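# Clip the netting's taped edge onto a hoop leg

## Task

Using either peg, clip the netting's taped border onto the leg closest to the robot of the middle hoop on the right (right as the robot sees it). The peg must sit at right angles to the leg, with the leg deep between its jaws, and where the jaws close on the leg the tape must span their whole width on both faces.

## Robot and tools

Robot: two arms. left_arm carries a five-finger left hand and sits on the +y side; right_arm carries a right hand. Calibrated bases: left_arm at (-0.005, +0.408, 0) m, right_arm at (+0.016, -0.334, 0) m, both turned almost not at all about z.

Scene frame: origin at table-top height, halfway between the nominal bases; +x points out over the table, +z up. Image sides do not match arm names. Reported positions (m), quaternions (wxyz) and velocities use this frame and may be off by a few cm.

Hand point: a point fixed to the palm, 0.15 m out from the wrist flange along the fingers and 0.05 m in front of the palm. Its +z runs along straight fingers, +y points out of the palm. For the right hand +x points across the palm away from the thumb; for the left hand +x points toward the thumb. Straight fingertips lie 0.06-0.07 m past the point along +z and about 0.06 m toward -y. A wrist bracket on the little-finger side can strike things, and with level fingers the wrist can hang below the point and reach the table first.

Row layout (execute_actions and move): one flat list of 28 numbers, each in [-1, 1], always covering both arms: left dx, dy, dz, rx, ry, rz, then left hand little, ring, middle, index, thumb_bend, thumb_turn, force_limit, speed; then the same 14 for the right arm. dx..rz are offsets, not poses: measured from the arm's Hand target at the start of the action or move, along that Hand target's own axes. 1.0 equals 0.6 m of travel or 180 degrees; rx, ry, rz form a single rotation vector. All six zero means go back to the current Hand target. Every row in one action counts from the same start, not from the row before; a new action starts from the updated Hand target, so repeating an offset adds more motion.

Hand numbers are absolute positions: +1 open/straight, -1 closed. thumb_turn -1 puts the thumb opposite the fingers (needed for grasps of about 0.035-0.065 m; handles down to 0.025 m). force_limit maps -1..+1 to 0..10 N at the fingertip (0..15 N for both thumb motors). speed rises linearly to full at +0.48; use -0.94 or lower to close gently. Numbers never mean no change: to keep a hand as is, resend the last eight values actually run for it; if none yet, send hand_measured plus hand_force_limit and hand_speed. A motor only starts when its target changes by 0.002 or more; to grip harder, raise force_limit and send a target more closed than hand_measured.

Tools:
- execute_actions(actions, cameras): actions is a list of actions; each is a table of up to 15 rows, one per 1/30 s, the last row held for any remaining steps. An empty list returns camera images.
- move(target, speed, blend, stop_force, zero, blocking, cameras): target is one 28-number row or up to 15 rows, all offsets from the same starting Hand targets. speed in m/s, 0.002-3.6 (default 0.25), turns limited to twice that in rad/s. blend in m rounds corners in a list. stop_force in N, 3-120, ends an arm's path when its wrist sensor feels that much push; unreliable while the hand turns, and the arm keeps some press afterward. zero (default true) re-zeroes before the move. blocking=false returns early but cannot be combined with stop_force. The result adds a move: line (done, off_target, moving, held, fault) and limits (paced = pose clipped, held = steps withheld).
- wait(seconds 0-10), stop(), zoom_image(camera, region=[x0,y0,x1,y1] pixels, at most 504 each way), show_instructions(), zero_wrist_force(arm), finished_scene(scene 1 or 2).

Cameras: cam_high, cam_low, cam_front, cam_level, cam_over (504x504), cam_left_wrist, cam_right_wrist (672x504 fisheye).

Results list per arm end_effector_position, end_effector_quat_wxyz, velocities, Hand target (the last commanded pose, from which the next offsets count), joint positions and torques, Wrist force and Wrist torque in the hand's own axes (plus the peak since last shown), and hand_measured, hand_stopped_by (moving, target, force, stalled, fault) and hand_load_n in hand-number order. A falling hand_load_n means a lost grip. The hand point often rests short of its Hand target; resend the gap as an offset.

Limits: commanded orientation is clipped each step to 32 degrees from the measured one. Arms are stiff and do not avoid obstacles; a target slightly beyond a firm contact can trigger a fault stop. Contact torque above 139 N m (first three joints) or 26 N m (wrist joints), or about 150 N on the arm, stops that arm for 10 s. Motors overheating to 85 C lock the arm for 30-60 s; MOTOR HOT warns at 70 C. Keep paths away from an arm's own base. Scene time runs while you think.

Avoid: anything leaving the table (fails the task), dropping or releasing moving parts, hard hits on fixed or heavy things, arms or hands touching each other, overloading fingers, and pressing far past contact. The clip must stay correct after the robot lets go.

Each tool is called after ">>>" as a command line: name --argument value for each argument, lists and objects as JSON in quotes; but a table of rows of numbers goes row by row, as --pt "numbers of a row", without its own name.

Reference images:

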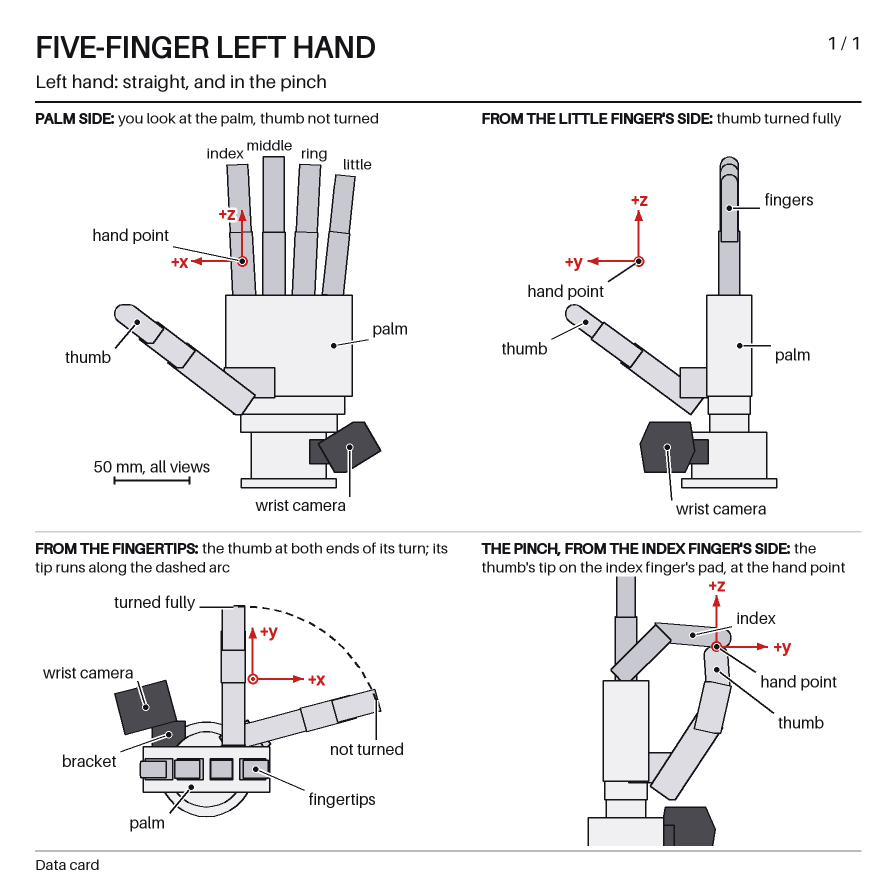

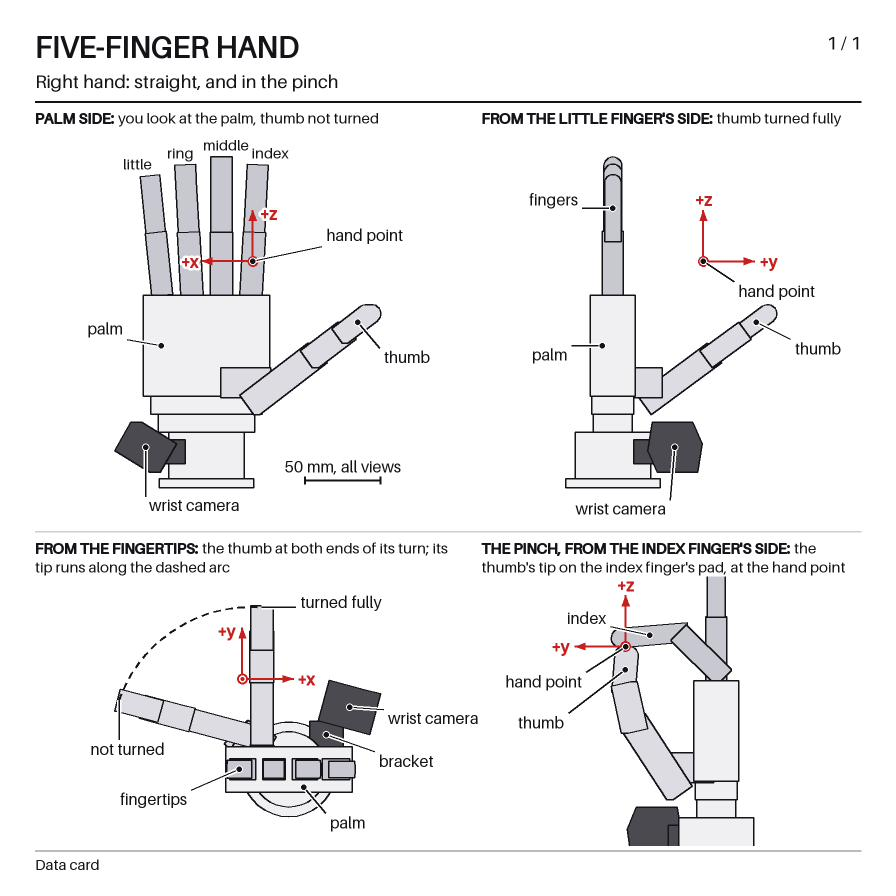

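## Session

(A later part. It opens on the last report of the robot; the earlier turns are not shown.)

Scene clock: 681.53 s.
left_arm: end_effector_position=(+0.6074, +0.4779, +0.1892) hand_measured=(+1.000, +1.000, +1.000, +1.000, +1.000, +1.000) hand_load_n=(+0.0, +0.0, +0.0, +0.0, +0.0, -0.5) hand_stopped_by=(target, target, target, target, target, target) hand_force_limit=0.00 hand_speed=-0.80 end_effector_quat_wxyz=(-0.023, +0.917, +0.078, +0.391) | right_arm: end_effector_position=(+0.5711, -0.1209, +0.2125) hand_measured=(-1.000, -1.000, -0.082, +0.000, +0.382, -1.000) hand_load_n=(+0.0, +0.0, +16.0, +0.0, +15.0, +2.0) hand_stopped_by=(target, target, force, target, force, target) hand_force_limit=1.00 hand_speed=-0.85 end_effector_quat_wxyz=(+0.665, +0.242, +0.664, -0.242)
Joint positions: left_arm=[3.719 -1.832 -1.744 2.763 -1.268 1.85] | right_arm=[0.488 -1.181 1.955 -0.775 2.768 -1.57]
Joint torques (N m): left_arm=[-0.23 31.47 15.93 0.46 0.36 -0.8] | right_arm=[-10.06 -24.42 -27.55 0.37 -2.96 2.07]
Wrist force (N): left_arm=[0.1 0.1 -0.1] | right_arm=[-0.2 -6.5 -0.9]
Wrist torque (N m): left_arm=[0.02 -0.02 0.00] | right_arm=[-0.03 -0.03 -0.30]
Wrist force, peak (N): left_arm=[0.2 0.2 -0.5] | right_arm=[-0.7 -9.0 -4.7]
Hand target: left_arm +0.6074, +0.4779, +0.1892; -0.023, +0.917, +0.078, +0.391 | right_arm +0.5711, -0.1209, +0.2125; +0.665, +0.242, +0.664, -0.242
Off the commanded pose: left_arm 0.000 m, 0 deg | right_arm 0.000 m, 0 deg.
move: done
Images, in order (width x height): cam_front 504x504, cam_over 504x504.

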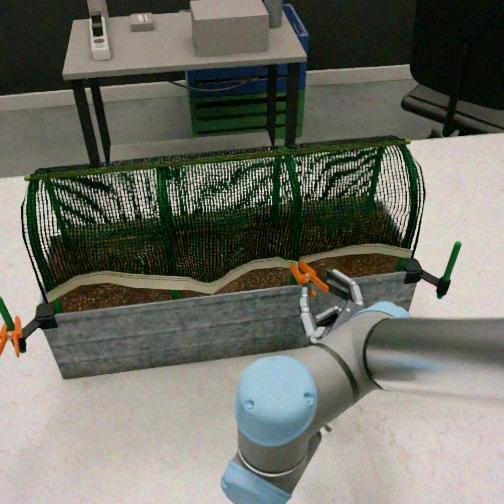

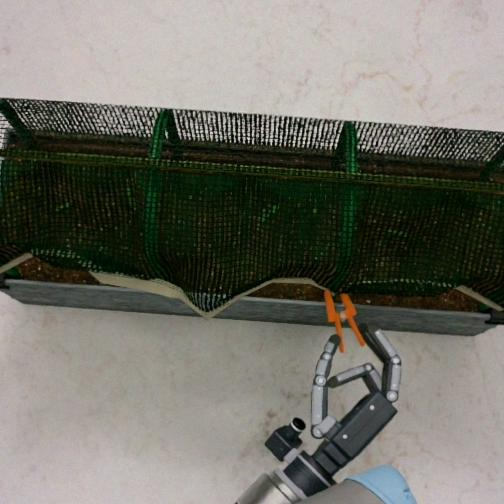

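>>> move --target '[0,0,0,0,0,0,1,1,1,1,1,1,0,-0.8,0,0.0261,0.0148,0,0,0,-1,-1,-0.2,0,0.05,-1,1.0,-0.85]' --speed 0.03 --stop_force 25 --cameras '["cam_front","cam_over","cam_right_wrist"]'

>>> zoom_image --camera "cam_front" --region '[260, 230, 340, 310]'

>>> zoom_image --camera "cam_over" --region '[290, 240, 390, 340]'

>>> zoom_image --camera "cam_right_wrist" --region '[360, 120, 520, 280]'

Scene clock: 686.03 s.
left_arm: end_effector_position=(+0.6074, +0.4779, +0.1892) hand_measured=(+1.000, +1.000, +1.000, +1.000, +1.000, +1.000) hand_load_n=(+0.0, +0.0, +0.0, +0.0, +0.0, +0.0) hand_stopped_by=(target, target, target, target, target, target) hand_force_limit=0.00 hand_speed=-0.80 end_effector_quat_wxyz=(-0.023, +0.917, +0.078, +0.391) | right_arm: end_effector_position=(+0.5831, -0.1166, +0.2125) hand_measured=(-1.000, -1.000, -0.082, +0.000, +0.380, -1.000) hand_load_n=(+0.0, +0.5, +7.0, +0.0, +9.5, +0.5) hand_stopped_by=(target, target, force, target, force, target) hand_force_limit=1.00 hand_speed=-0.85 end_effector_quat_wxyz=(+0.665, +0.243, +0.664, -0.242)
Joint positions: left_arm=[3.719 -1.832 -1.744 2.763 -1.268 1.85] | right_arm=[0.484 -1.159 1.92 -0.763 2.764 -1.57]
Joint torques (N m): left_arm=[-0.08 31.24 16.14 0.62 0.38 -0.78] | right_arm=[13.46 -45.41 -3.82 -2.54 1.65 1.26]
Wrist force (N): left_arm=[0.0 0.4 -0.2] | right_arm=[-0.7 -3.6 -2.5]
Wrist torque (N m): left_arm=[0.06 -0.01 -0.01] | right_arm=[0.02 0.10 -0.23]
Wrist force, peak (N): left_arm=[0.1 0.2 -0.5] | right_arm=[-0.3 -37.6 -7.1]
Hand target: left_arm +0.6074, +0.4779, +0.1892; -0.023, +0.917, +0.078, +0.391 | right_arm +0.5831, -0.1166, +0.2125; +0.665, +0.243, +0.664, -0.242 (not the last commanded pose)
Off the commanded pose: left_arm 0.000 m, 0 deg | right_arm 0.005 m, 0 deg.
move: contact (right_arm)
camera_calibration:
cam_right_wrist: T_world_to_cam=[[0.653974, 0.724908, -0.216395, -0.241302], [-0.283772, 0.500214, 0.818083, 0.0485786], [0.701278, -0.473598, 0.532836, -0.459538], [0, 0, 0, 1]] pos_world=[0.493854, -0.0670146, 0.1529]
Images, in order (width x height): cam_front 504x504, cam_over 504x504, cam_right_wrist 672x504.

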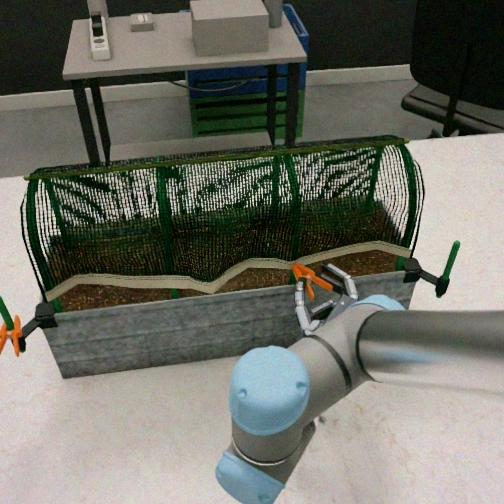

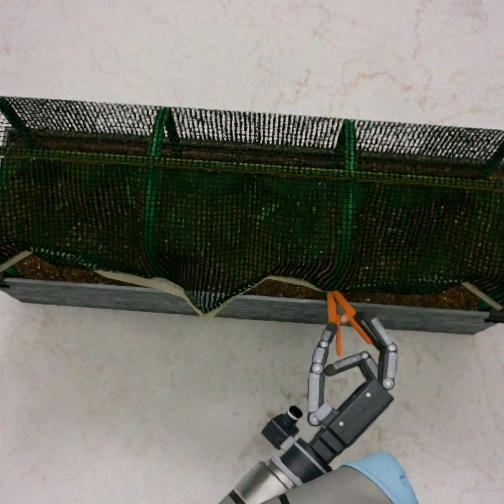

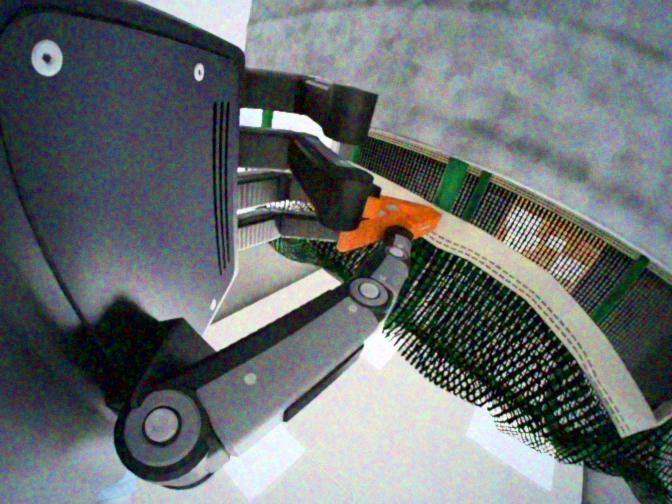

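Scaled by 6.300.

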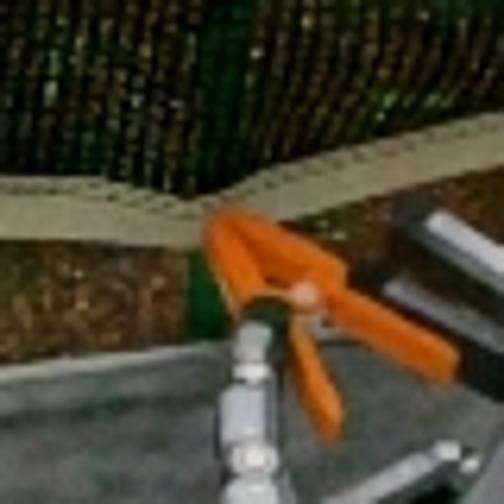

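Scaled by 5.040.

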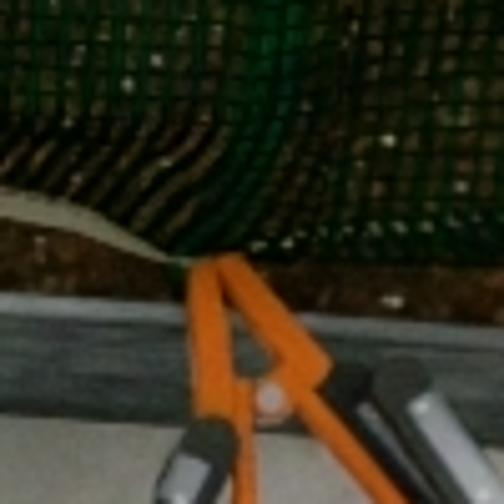

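Scaled by 3.150 from the camera's 672x504 image, which has a finer 960x720 frame.

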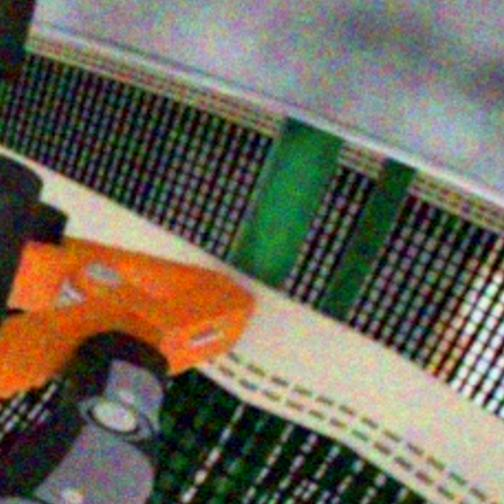

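>>> move --target '[0,0,0,0,0,0,1,1,1,1,1,1,0,-0.8,0,-0.0725,-0.0411,0,0,0,-1,-1,-0.2,0,0.05,-1,1.0,-0.85]' --speed 0.05 --cameras '["cam_front","cam_over","cam_right_wrist"]'

>>> zoom_image --camera "cam_front" --region '[260, 240, 360, 340]'

>>> zoom_image --camera "cam_over" --region '[290, 270, 400, 380]'

>>> zoom_image --camera "cam_right_wrist" --region '[330, 150, 490, 310]'

Scene clock: 782.43 s.
left_arm: end_effector_position=(+0.6074, +0.4779, +0.1892) hand_measured=(+1.000, +1.000, +1.000, +1.000, +1.000, +1.000) hand_load_n=(+0.0, +0.0, +0.0, +0.0, +0.0, +0.0) hand_stopped_by=(target, target, target, target, target, target) hand_force_limit=0.00 hand_speed=-0.80 end_effector_quat_wxyz=(-0.023, +0.917, +0.078, +0.391) | right_arm: end_effector_position=(+0.5363, -0.1340, +0.2124) hand_measured=(-1.000, -1.000, -0.082, +0.000, +0.380, -1.000) hand_load_n=(+0.0, +0.0, +6.5, +0.0, +10.5, +0.5) hand_stopped_by=(target, target, force, target, force, target) hand_force_limit=1.00 hand_speed=-0.85 end_effector_quat_wxyz=(+0.665, +0.243, +0.664, -0.242)
Joint positions: left_arm=[3.719 -1.832 -1.744 2.763 -1.268 1.85] | right_arm=[0.501 -1.244 2.054 -0.81 2.781 -1.57]
Joint torques (N m): left_arm=[0.19 31.76 15.49 0.79 0.47 -0.87] | right_arm=[12.88 -40.4 -2.23 -2.27 2.49 -2.32]
Wrist force (N): left_arm=[0.2 0.2 -0.2] | right_arm=[-0.7 0.1 -1.6]
Wrist torque (N m): left_arm=[0.04 -0.04 0.01] | right_arm=[0.07 0.06 -0.09]
Wrist force, peak (N): left_arm=[-0.4 0.5 0.0] | right_arm=[-0.5 -3.9 -2.6]
Hand target: left_arm +0.6074, +0.4779, +0.1892; -0.023, +0.917, +0.078, +0.391 | right_arm +0.5362, -0.1340, +0.2124; +0.665, +0.243, +0.664, -0.242
Off the commanded pose: left_arm 0.000 m, 0 deg | right_arm 0.000 m, 0 deg.
move: done
camera_calibration:
cam_right_wrist: T_world_to_cam=[[0.654004, 0.724887, -0.216373, -0.198261], [-0.283735, 0.500189, 0.818111, 0.0440387], [0.701265, -0.473655, 0.532802, -0.434922], [0, 0, 0, 1]] pos_world=[0.447154, -0.0843144, 0.1528]
Images, in order (width x height): cam_front 504x504, cam_over 504x504, cam_right_wrist 672x504.

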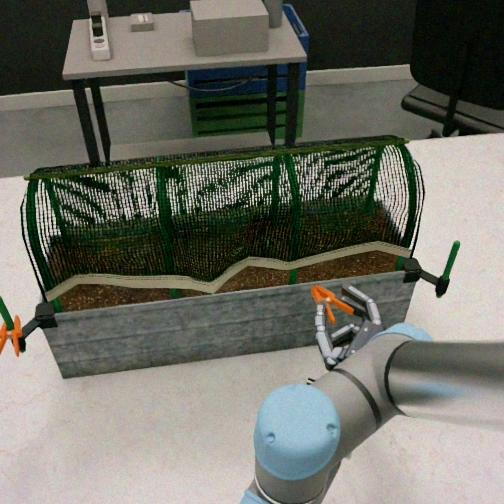

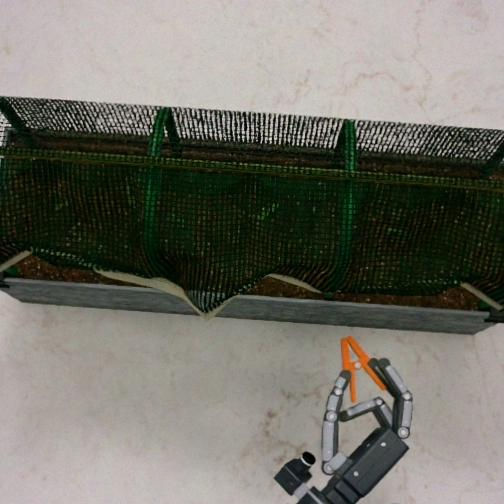

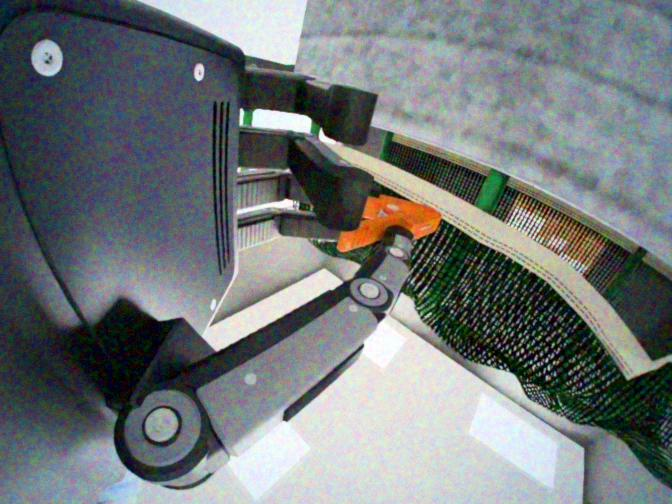

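Scaled by 5.040.

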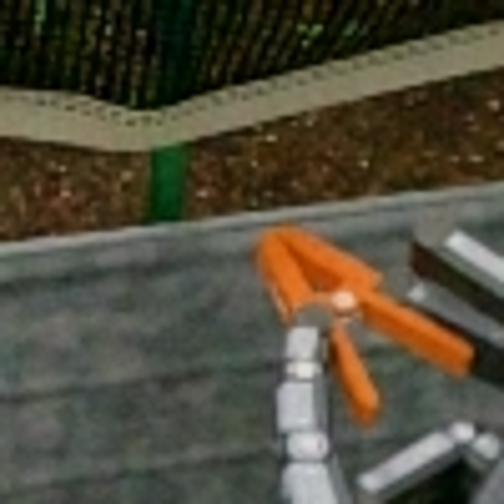

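Scaled by 4.582.

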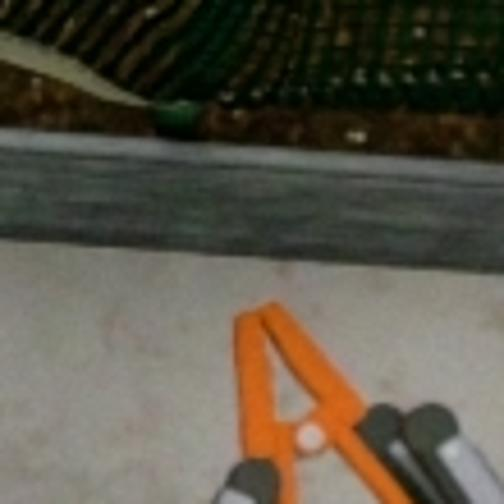

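Scaled by 3.150 from the camera's 672x504 image, which has a finer 960x720 frame.

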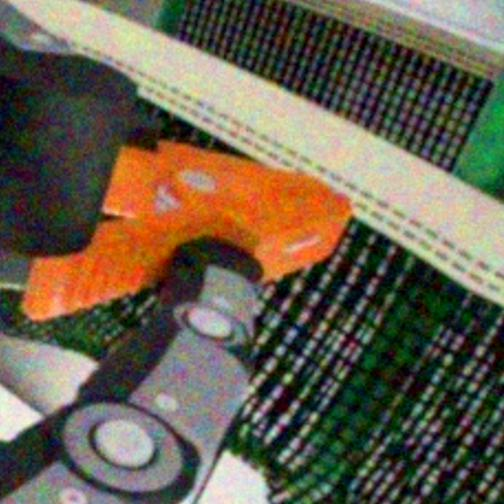

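>>> move --pt "0 0 0 0 0 0 1 1 1 1 1 1 0 -0.8 -0.146 -0.2767 0.0229 0 0 0 -1 -1 -0.2 0 0.05 -1 1.0 -0.85" --pt "0 0 0 0 0 0 1 1 1 1 1 1 0 -0.8 -0.146 -0.2767 0.0229 0 0.1875 -0.4635 -1 -1 -0.2 0 0.05 -1 1.0 -0.85" --speed '[0.15,0.25]' --cameras '["cam_front","cam_level","cam_right_wrist","cam_high"]'

>>> zoom_image --camera "cam_level" --region '[300, 150, 504, 354]'

>>> zoom_image --camera "cam_right_wrist" --region '[300, 100, 520, 320]'

Scene clock: 801.83 s.
left_arm: end_effector_position=(+0.6074, +0.4779, +0.1892) hand_measured=(+1.000, +1.000, +1.000, +1.000, +1.000, +1.000) hand_load_n=(+0.0, +0.0, +0.0, +0.0, +0.0, +0.0) hand_stopped_by=(target, target, target, target, target, target) hand_force_limit=0.00 hand_speed=-0.80 end_effector_quat_wxyz=(-0.023, +0.917, +0.078, +0.391) | right_arm: end_effector_position=(+0.4398, -0.2700, +0.2998) hand_measured=(-1.000, -1.000, -0.082, +0.000, +0.380, -1.000) hand_load_n=(+0.0, +0.0, +6.5, +0.0, +10.5, +1.0) hand_stopped_by=(target, target, force, target, force, target) hand_force_limit=1.00 hand_speed=-0.85 end_effector_quat_wxyz=(+0.136, -0.200, +0.805, -0.542)
Joint positions: left_arm=[3.719 -1.832 -1.744 2.763 -1.268 1.85] | right_arm=[0.298 -1.417 1.655 0.916 2.719 -2.02]
Joint torques (N m): left_arm=[0.89 32.19 15.32 0.86 0.43 -0.83] | right_arm=[14.18 -15.4 -29.22 3.67 3.63 2.29]
Wrist force (N): left_arm=[0.1 -0.2 -0.2] | right_arm=[0.6 1.0 -2.3]
Wrist torque (N m): left_arm=[-0.02 -0.03 0.01] | right_arm=[0.30 -0.01 0.01]
Wrist force, peak (N): left_arm=[-0.1 0.5 -0.2] | right_arm=[0.6 1.0 -2.3]
Hand target: left_arm +0.6074, +0.4779, +0.1892; -0.023, +0.917, +0.078, +0.391 | right_arm +0.4398, -0.2700, +0.2998; +0.135, -0.200, +0.805, -0.542
Off the commanded pose: left_arm 0.000 m, 0 deg | right_arm 0.000 m, 0 deg.
move: done
camera_calibration:
cam_right_wrist: T_world_to_cam=[[-0.347627, 0.194142, -0.917314, 0.489864], [0.453352, 0.891173, 0.0168061, 0.0348329], [0.820748, -0.410024, -0.397811, -0.234612], [0, 0, 0, 1]] pos_world=[0.347056, -0.222342, 0.355443]
Images, in order (width x height): cam_high 504x504, cam_front 504x504, cam_level 504x504, cam_right_wrist 672x504.

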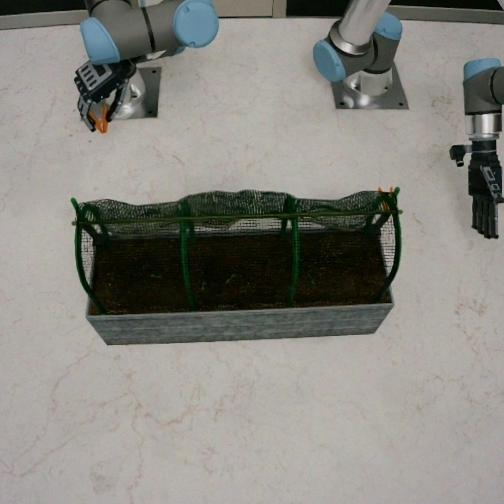

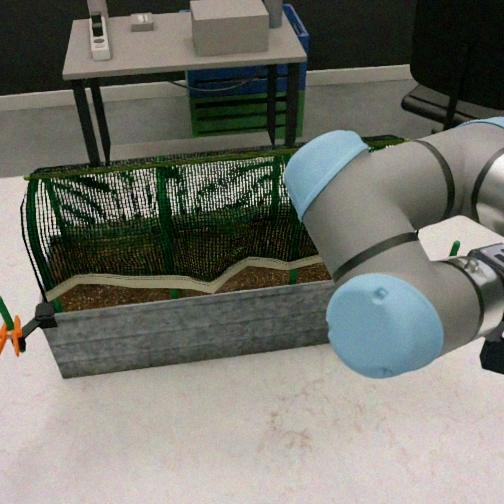

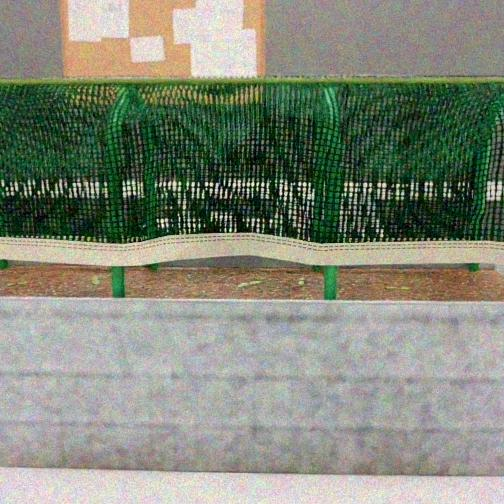

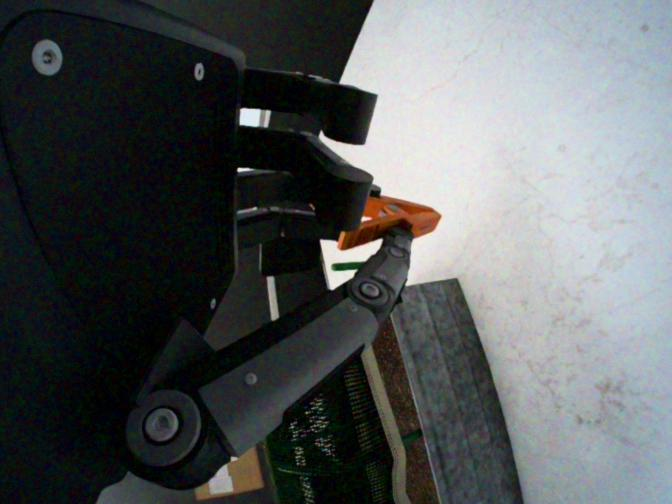

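Scaled by 2.471.

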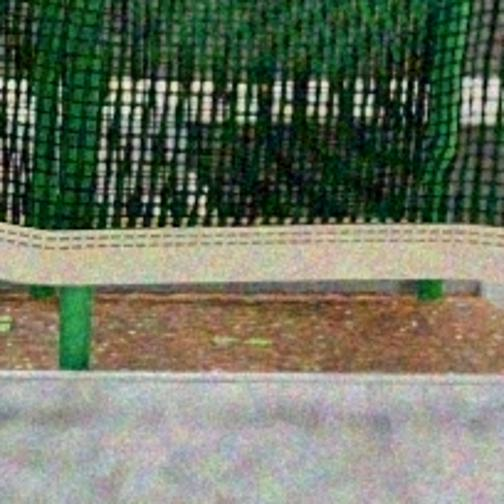

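Scaled by 2.291 from the camera's 672x504 image, which has a finer 960x720 frame.

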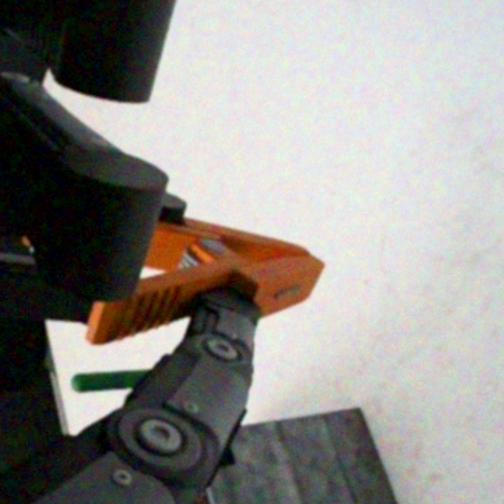

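>>> move --target '[0,0,0,0,0,0,1,1,1,1,1,1,0,-0.8,0,0.3552,0.1441,0,0,0,-1,-1,-0.2,0,0.05,-1,1.0,-0.85]' --speed 0.15 --cameras '[]'

>>> move --target '[0,0,0,0,0,0,1,1,1,1,1,1,0,-0.8,0,0.0618,0.0251,0,0,0,-1,-1,-0.2,0,0.05,-1,1.0,-0.85]' --speed 0.015 --stop_force 4 --cameras '["cam_right_wrist","cam_level","cam_low"]'

>>> zoom_image --camera "cam_right_wrist" --region '[300, 100, 520, 320]'

Scene clock: 814.93 s.
left_arm: end_effector_position=(+0.6074, +0.4779, +0.1892) hand_measured=(+1.000, +1.000, +1.000, +1.000, +1.000, +1.000) hand_load_n=(+0.0, +0.0, +0.0, +0.0, +0.0, +0.0) hand_stopped_by=(target, target, target, target, target, target) hand_force_limit=0.00 hand_speed=-0.80 end_effector_quat_wxyz=(-0.023, +0.917, +0.078, +0.391) | right_arm: end_effector_position=(+0.4401, -0.2700, +0.0699) hand_measured=(-1.000, -1.000, -0.082, +0.000, +0.380, -1.000) hand_load_n=(+0.0, +0.0, +6.5, +0.0, +10.5, +1.0) hand_stopped_by=(target, target, force, target, force, target) hand_force_limit=1.00 hand_speed=-0.85 end_effector_quat_wxyz=(+0.135, -0.200, +0.805, -0.542) end_effector_velocity=(+0.001, +0.000, +0.000) end_effector_angular_velocity=(+0.001, -0.004, +0.001)
Joint positions: left_arm=[3.719 -1.832 -1.744 2.763 -1.268 1.85] | right_arm=[0.298 -1.133 1.956 0.331 2.719 -2.021]
Joint velocities: left_arm=[within noise] | right_arm=[0 -0.001 0.001 -0.005 0 -0.001]
Joint torques (N m): left_arm=[0.07 31.86 15.75 0.97 0.41 -0.87] | right_arm=[-12.26 -22.37 0.15 0.45 -0.76 -2.61]
Wrist force (N): left_arm=[0.3 0.3 -0.2] | right_arm=[0.2 1.2 -1.8]
Wrist torque (N m): left_arm=[0.05 -0.05 0.01] | right_arm=[0.30 0.01 0.08]
Wrist force, peak (N): left_arm=[0.1 0.3 -0.5] | right_arm=[0.7 2.0 -1.8]
Hand target: left_arm +0.6074, +0.4779, +0.1892; -0.023, +0.917, +0.078, +0.391 | right_arm +0.4402, -0.2700, +0.0698; +0.135, -0.200, +0.805, -0.542
Off the commanded pose: left_arm 0.000 m, 0 deg | right_arm 0.000 m, 0 deg.
move: done
No camera images: "cameras" was empty.

Scene clock: 817.70 s.
left_arm: end_effector_position=(+0.6074, +0.4779, +0.1892) hand_measured=(+1.000, +1.000, +1.000, +1.000, +1.000, +1.000) hand_load_n=(+0.0, +0.0, +0.0, +0.0, +0.0, +0.0) hand_stopped_by=(target, target, target, target, target, target) hand_force_limit=0.00 hand_speed=-0.80 end_effector_quat_wxyz=(-0.023, +0.917, +0.078, +0.391) | right_arm: end_effector_position=(+0.4402, -0.2700, +0.0478) hand_measured=(-1.000, -1.000, -0.082, +0.000, +0.380, -1.000) hand_load_n=(+0.5, +0.0, +6.5, +0.0, +10.0, +1.0) hand_stopped_by=(target, target, force, target, force, target) hand_force_limit=1.00 hand_speed=-0.85 end_effector_quat_wxyz=(+0.135, -0.200, +0.805, -0.542)
Joint positions: left_arm=[3.719 -1.832 -1.744 2.763 -1.268 1.85] | right_arm=[0.298 -1.091 1.969 0.277 2.719 -2.021]
Joint torques (N m): left_arm=[-0.1 31.75 15.77 0.81 0.24 -1.09] | right_arm=[-8.05 -41.55 -21.16 3.54 -0.62 -2.14]
Wrist force (N): left_arm=[-0.3 0.4 -0.1] | right_arm=[0.5 -2.0 -2.9]
Wrist torque (N m): left_arm=[0.06 0.05 -0.03] | right_arm=[0.22 0.00 0.02]
Wrist force, peak (N): left_arm=[0.1 -0.1 -0.6] | right_arm=[0.2 -10.3 -5.3]
Hand target: left_arm +0.6074, +0.4779, +0.1892; -0.023, +0.917, +0.078, +0.391 | right_arm +0.4402, -0.2700, +0.0478; +0.135, -0.200, +0.805, -0.542 (not the last commanded pose)
Off the commanded pose: left_arm 0.000 m, 0 deg | right_arm 0.018 m, 0 deg.
move: contact (right_arm)
camera_calibration:
cam_right_wrist: T_world_to_cam=[[-0.347805, 0.194226, -0.917229, 0.258912], [0.453574, 0.891062, 0.0166945, 0.0387957], [0.82055, -0.410225, -0.398012, -0.335145], [0, 0, 0, 1]] pos_world=[0.347457, -0.222342, 0.103443]
Images, in order (width x height): cam_low 504x504, cam_level 504x504, cam_right_wrist 672x504.

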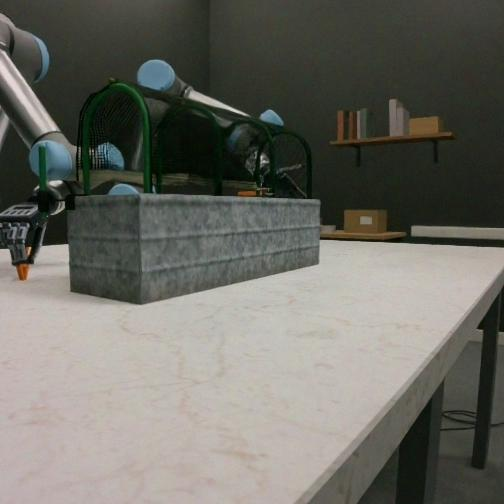

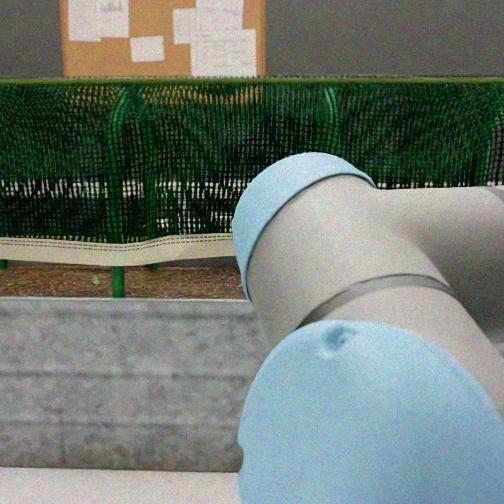

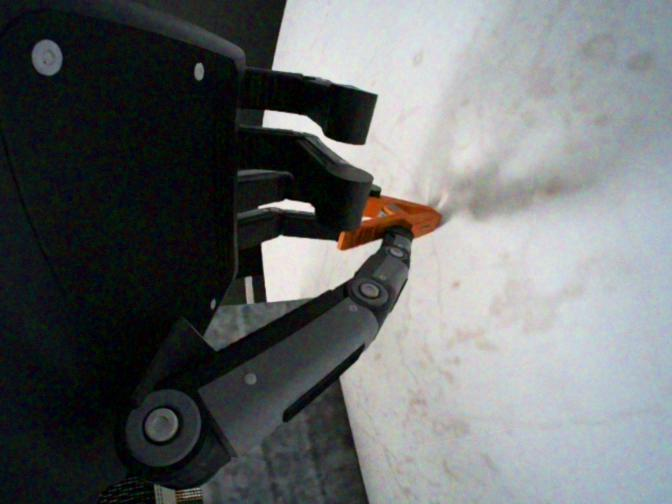

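Scaled by 2.291 from the camera's 672x504 image, which has a finer 960x720 frame.

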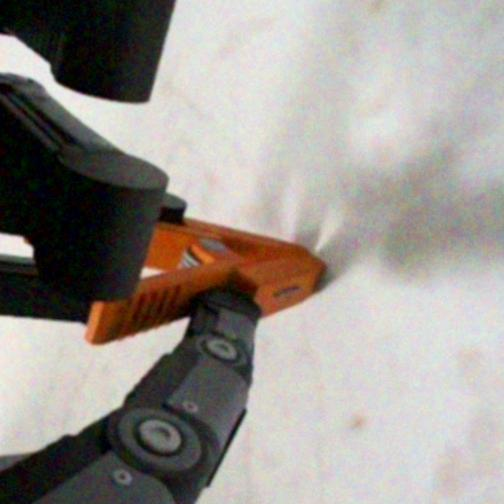

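>>> zoom_image --camera "cam_low" --region '[0, 200, 80, 290]'

>>> wait --seconds 0 --cameras '["cam_over", "cam_high"]'

>>> zoom_image --camera "cam_high" --region '[50, 50, 150, 150]'

Scaled by 5.600.

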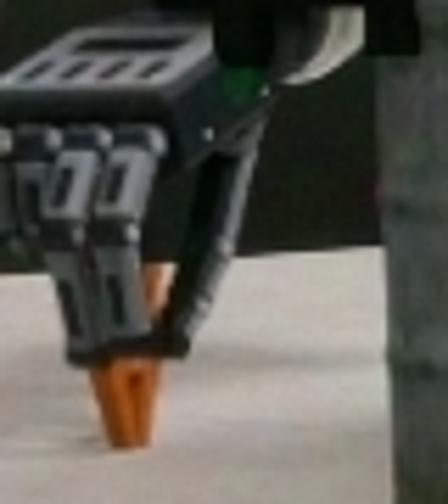

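Scene clock: 822.43 s.
left_arm: end_effector_position=(+0.6074, +0.4779, +0.1892) hand_measured=(+1.000, +1.000, +1.000, +1.000, +1.000, +1.000) hand_load_n=(+0.0, +0.0, +0.0, +0.0, +0.0, +0.0) hand_stopped_by=(target, target, target, target, target, target) hand_force_limit=0.00 hand_speed=-0.80 end_effector_quat_wxyz=(-0.023, +0.917, +0.078, +0.391) | right_arm: end_effector_position=(+0.4402, -0.2700, +0.0478) hand_measured=(-1.000, -1.000, -0.082, +0.000, +0.380, -1.000) hand_load_n=(+0.5, +0.5, +6.5, +0.0, +10.0, +1.0) hand_stopped_by=(target, target, force, target, force, target) hand_force_limit=1.00 hand_speed=-0.85 end_effector_quat_wxyz=(+0.135, -0.200, +0.805, -0.542)
Joint positions: left_arm=[3.719 -1.832 -1.744 2.763 -1.268 1.85] | right_arm=[0.298 -1.091 1.969 0.277 2.719 -2.021]
Joint torques (N m): left_arm=[0.42 31.44 15.37 1.01 0.3 -0.94] | right_arm=[3.34 -41.88 -21.7 3.6 -0.78 0.96]
Wrist force (N): left_arm=[-0.2 0.3 -0.2] | right_arm=[0.4 -2.0 -2.9]
Wrist torque (N m): left_arm=[0.06 0.03 -0.02] | right_arm=[0.20 0.01 0.01]
Wrist force, peak (N): left_arm=[0.0 0.5 0.1] | right_arm=[0.4 -2.2 -3.2]
Hand target: left_arm +0.6074, +0.4779, +0.1892; -0.023, +0.917, +0.078, +0.391 | right_arm +0.4402, -0.2700, +0.0478; +0.135, -0.200, +0.805, -0.542 (not the last commanded pose)
Off the commanded pose: left_arm 0.000 m, 0 deg | right_arm 0.018 m, 0 deg.
Images, in order (width x height): cam_high 504x504, cam_over 504x504.

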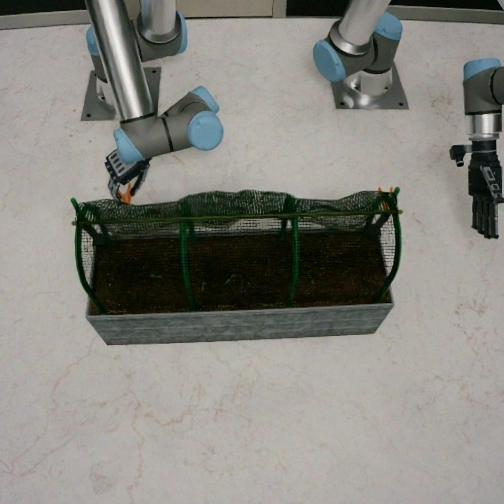

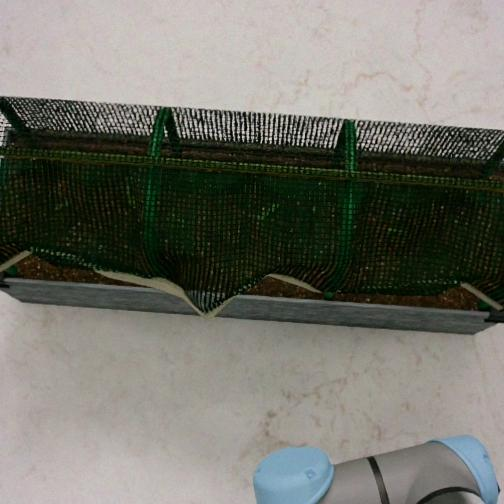

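Scaled by 5.040.

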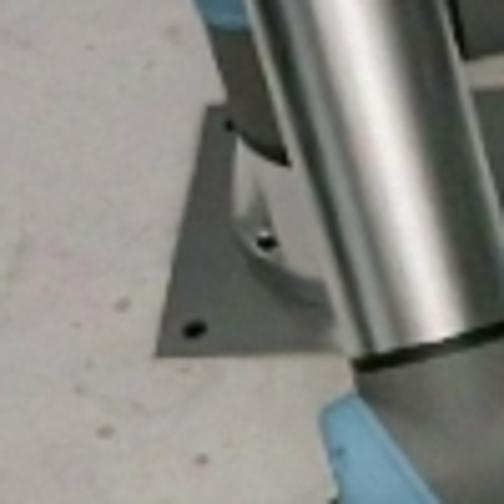

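>>> move --target '[0,0,0,0,0,0,1,1,1,1,1,1,0,-0.8,0,0,0,0,0,0,-1,-1,0.14,0,0.38,-1,0,-0.8]' --cameras '["cam_right_wrist","cam_low"]'

>>> zoom_image --camera "cam_right_wrist" --region '[300, 120, 500, 320]'

>>> zoom_image --camera "cam_low" --region '[0, 200, 80, 290]'

Scene clock: 839.80 s.
left_arm: end_effector_position=(+0.6074, +0.4779, +0.1892) hand_measured=(+1.000, +1.000, +1.000, +1.000, +1.000, +1.000) hand_load_n=(+0.0, +0.0, +0.0, +0.0, +0.0, +0.0) hand_stopped_by=(target, target, target, target, target, target) hand_force_limit=0.00 hand_speed=-0.80 end_effector_quat_wxyz=(-0.023, +0.917, +0.078, +0.391) | right_arm: end_effector_position=(+0.4402, -0.2700, +0.0478) hand_measured=(-1.000, -1.000, +0.140, +0.000, +0.378, -1.000) hand_load_n=(+0.0, +0.0, +0.0, +0.0, +0.5, +0.0) hand_stopped_by=(target, target, target, target, force, target) hand_force_limit=0.00 hand_speed=-0.80 end_effector_quat_wxyz=(+0.135, -0.200, +0.805, -0.542)
Joint positions: left_arm=[3.719 -1.832 -1.744 2.763 -1.268 1.85] | right_arm=[0.298 -1.091 1.969 0.277 2.719 -2.021]
Joint torques (N m): left_arm=[0.13 32.68 15.86 1.02 0.46 -0.96] | right_arm=[9.4 -41.67 -21.56 3.42 -0.18 1.95]
Wrist force (N): left_arm=[0.1 0.2 -0.1] | right_arm=[0.4 0.8 -1.7]
Wrist torque (N m): left_arm=[0.03 -0.01 -0.01] | right_arm=[0.24 -0.01 0.07]
Wrist force, peak (N): left_arm=[-0.1 0.3 -0.6] | right_arm=[0.5 -2.1 -3.2]
Hand target: left_arm +0.6074, +0.4779, +0.1892; -0.023, +0.917, +0.078, +0.391 | right_arm +0.4402, -0.2700, +0.0478; +0.135, -0.200, +0.805, -0.542
Off the commanded pose: left_arm 0.000 m, 0 deg | right_arm 0.000 m, 0 deg.
move: done
camera_calibration:
cam_right_wrist: T_world_to_cam=[[-0.347775, 0.194212, -0.917243, 0.258901], [0.453537, 0.891081, 0.0167128, 0.0388108], [0.820583, -0.410191, -0.397978, -0.335152], [0, 0, 0, 1]] pos_world=[0.347457, -0.222342, 0.103443]
Images, in order (width x height): cam_low 504x504, cam_right_wrist 672x504.

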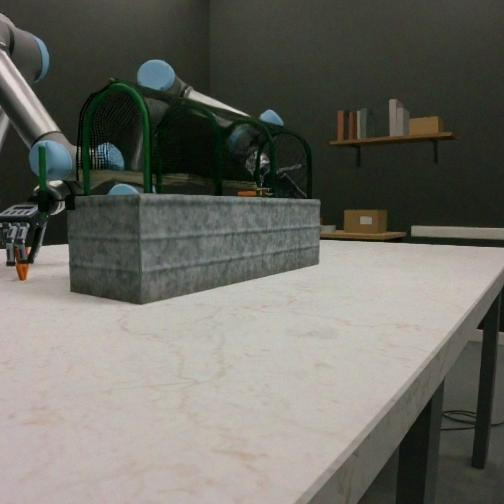

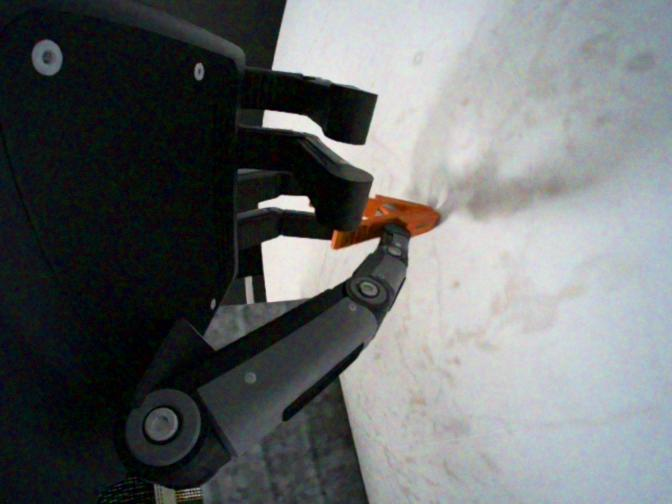

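Scaled by 2.520 from the camera's 672x504 image, which has a finer 960x720 frame.

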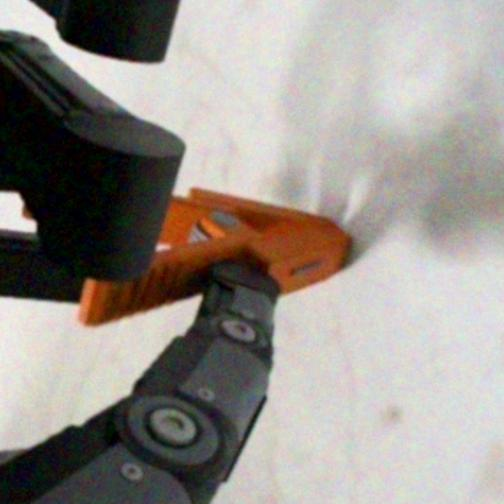

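Scaled by 5.600.

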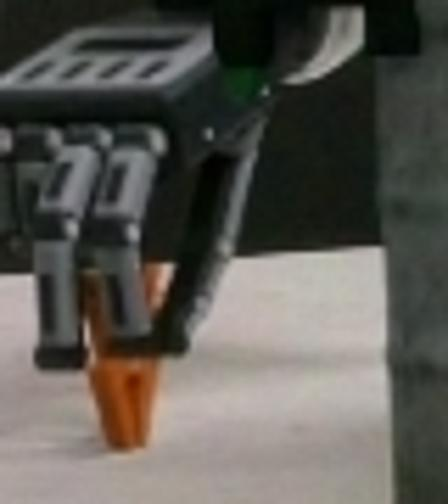

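>>> move --pt "0 0 0 0 0 0 1 1 1 1 1 1 0 -0.8 0 0.0044 -0.0108 0 0 0 -1 -1 0.14 0 0.38 -1 0 -0.8" --pt "0 0 0 0 0 0 1 1 1 1 1 1 0 -0.8 0 -0.0296 -0.0246 0 0 0 -1 -1 0.14 0 0.38 -1 0 -0.8" --speed 0.04 --cameras '["cam_right_wrist","cam_low"]'

>>> zoom_image --camera "cam_right_wrist" --region '[300, 120, 500, 320]'

>>> zoom_image --camera "cam_low" --region '[0, 200, 80, 290]'

Scene clock: 848.37 s.
left_arm: end_effector_position=(+0.6074, +0.4779, +0.1892) hand_measured=(+1.000, +1.000, +1.000, +1.000, +1.000, +1.000) hand_load_n=(+0.0, +0.0, +0.0, +0.0, +0.0, +0.0) hand_stopped_by=(target, target, target, target, target, target) hand_force_limit=0.00 hand_speed=-0.80 end_effector_quat_wxyz=(-0.023, +0.917, +0.078, +0.391) | right_arm: end_effector_position=(+0.4369, -0.2639, +0.0697) hand_measured=(-1.000, -1.000, +0.140, +0.000, +0.378, -1.000) hand_load_n=(+0.0, +0.0, +0.0, +0.0, +0.0, +0.0) hand_stopped_by=(target, target, target, target, force, target) hand_force_limit=0.00 hand_speed=-0.80 end_effector_quat_wxyz=(+0.135, -0.200, +0.805, -0.542)
Joint positions: left_arm=[3.719 -1.832 -1.744 2.763 -1.268 1.85] | right_arm=[0.317 -1.121 1.95 0.365 2.726 -1.977]
Joint torques (N m): left_arm=[0.09 32.97 15.07 1.12 0.48 -1.1] | right_arm=[13.74 -43.46 -22.84 3.79 3.91 2.26]
Wrist force (N): left_arm=[-0.2 0.1 -0.4] | right_arm=[0.5 1.1 -2.0]
Wrist torque (N m): left_arm=[0.03 0.01 -0.01] | right_arm=[0.29 -0.01 0.00]
Wrist force, peak (N): left_arm=[-0.4 0.4 -0.3] | right_arm=[0.6 1.3 -2.2]
Hand target: left_arm +0.6074, +0.4779, +0.1892; -0.023, +0.917, +0.078, +0.391 | right_arm +0.4369, -0.2639, +0.0698; +0.135, -0.200, +0.805, -0.542
Off the commanded pose: left_arm 0.000 m, 0 deg | right_arm 0.000 m, 0 deg.
move: done
camera_calibration:
cam_right_wrist: T_world_to_cam=[[-0.347775, 0.194212, -0.917243, 0.276602], [0.453537, 0.891081, 0.0167128, 0.0344621], [0.820583, -0.410191, -0.397978, -0.321103], [0, 0, 0, 1]] pos_world=[0.344057, -0.216142, 0.125343]
Images, in order (width x height): cam_low 504x504, cam_right_wrist 672x504.

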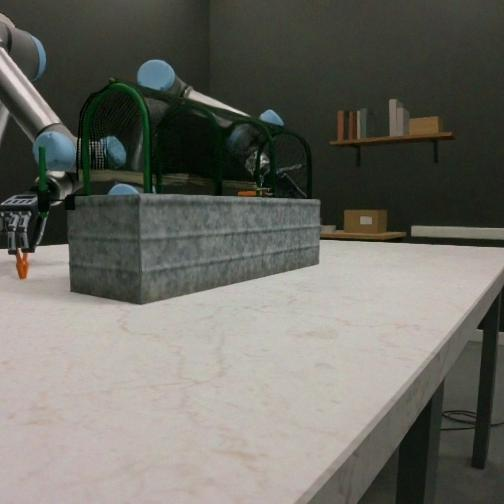

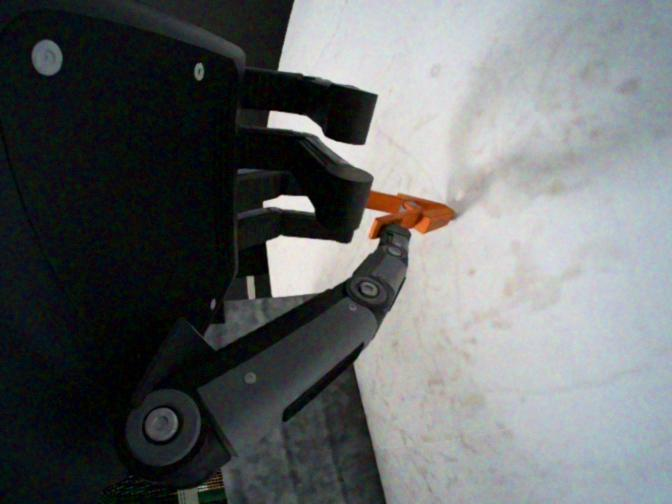

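Scaled by 2.520 from the camera's 672x504 image, which has a finer 960x720 frame.

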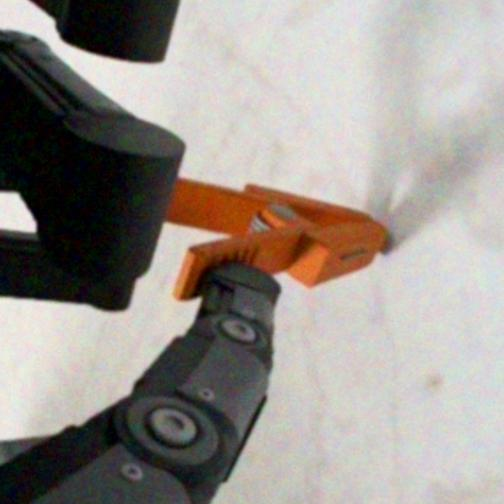

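Scaled by 5.600.

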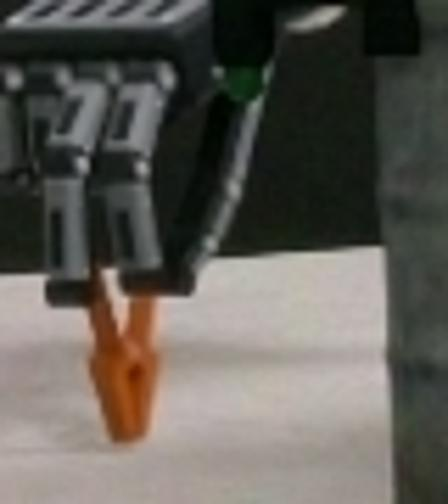

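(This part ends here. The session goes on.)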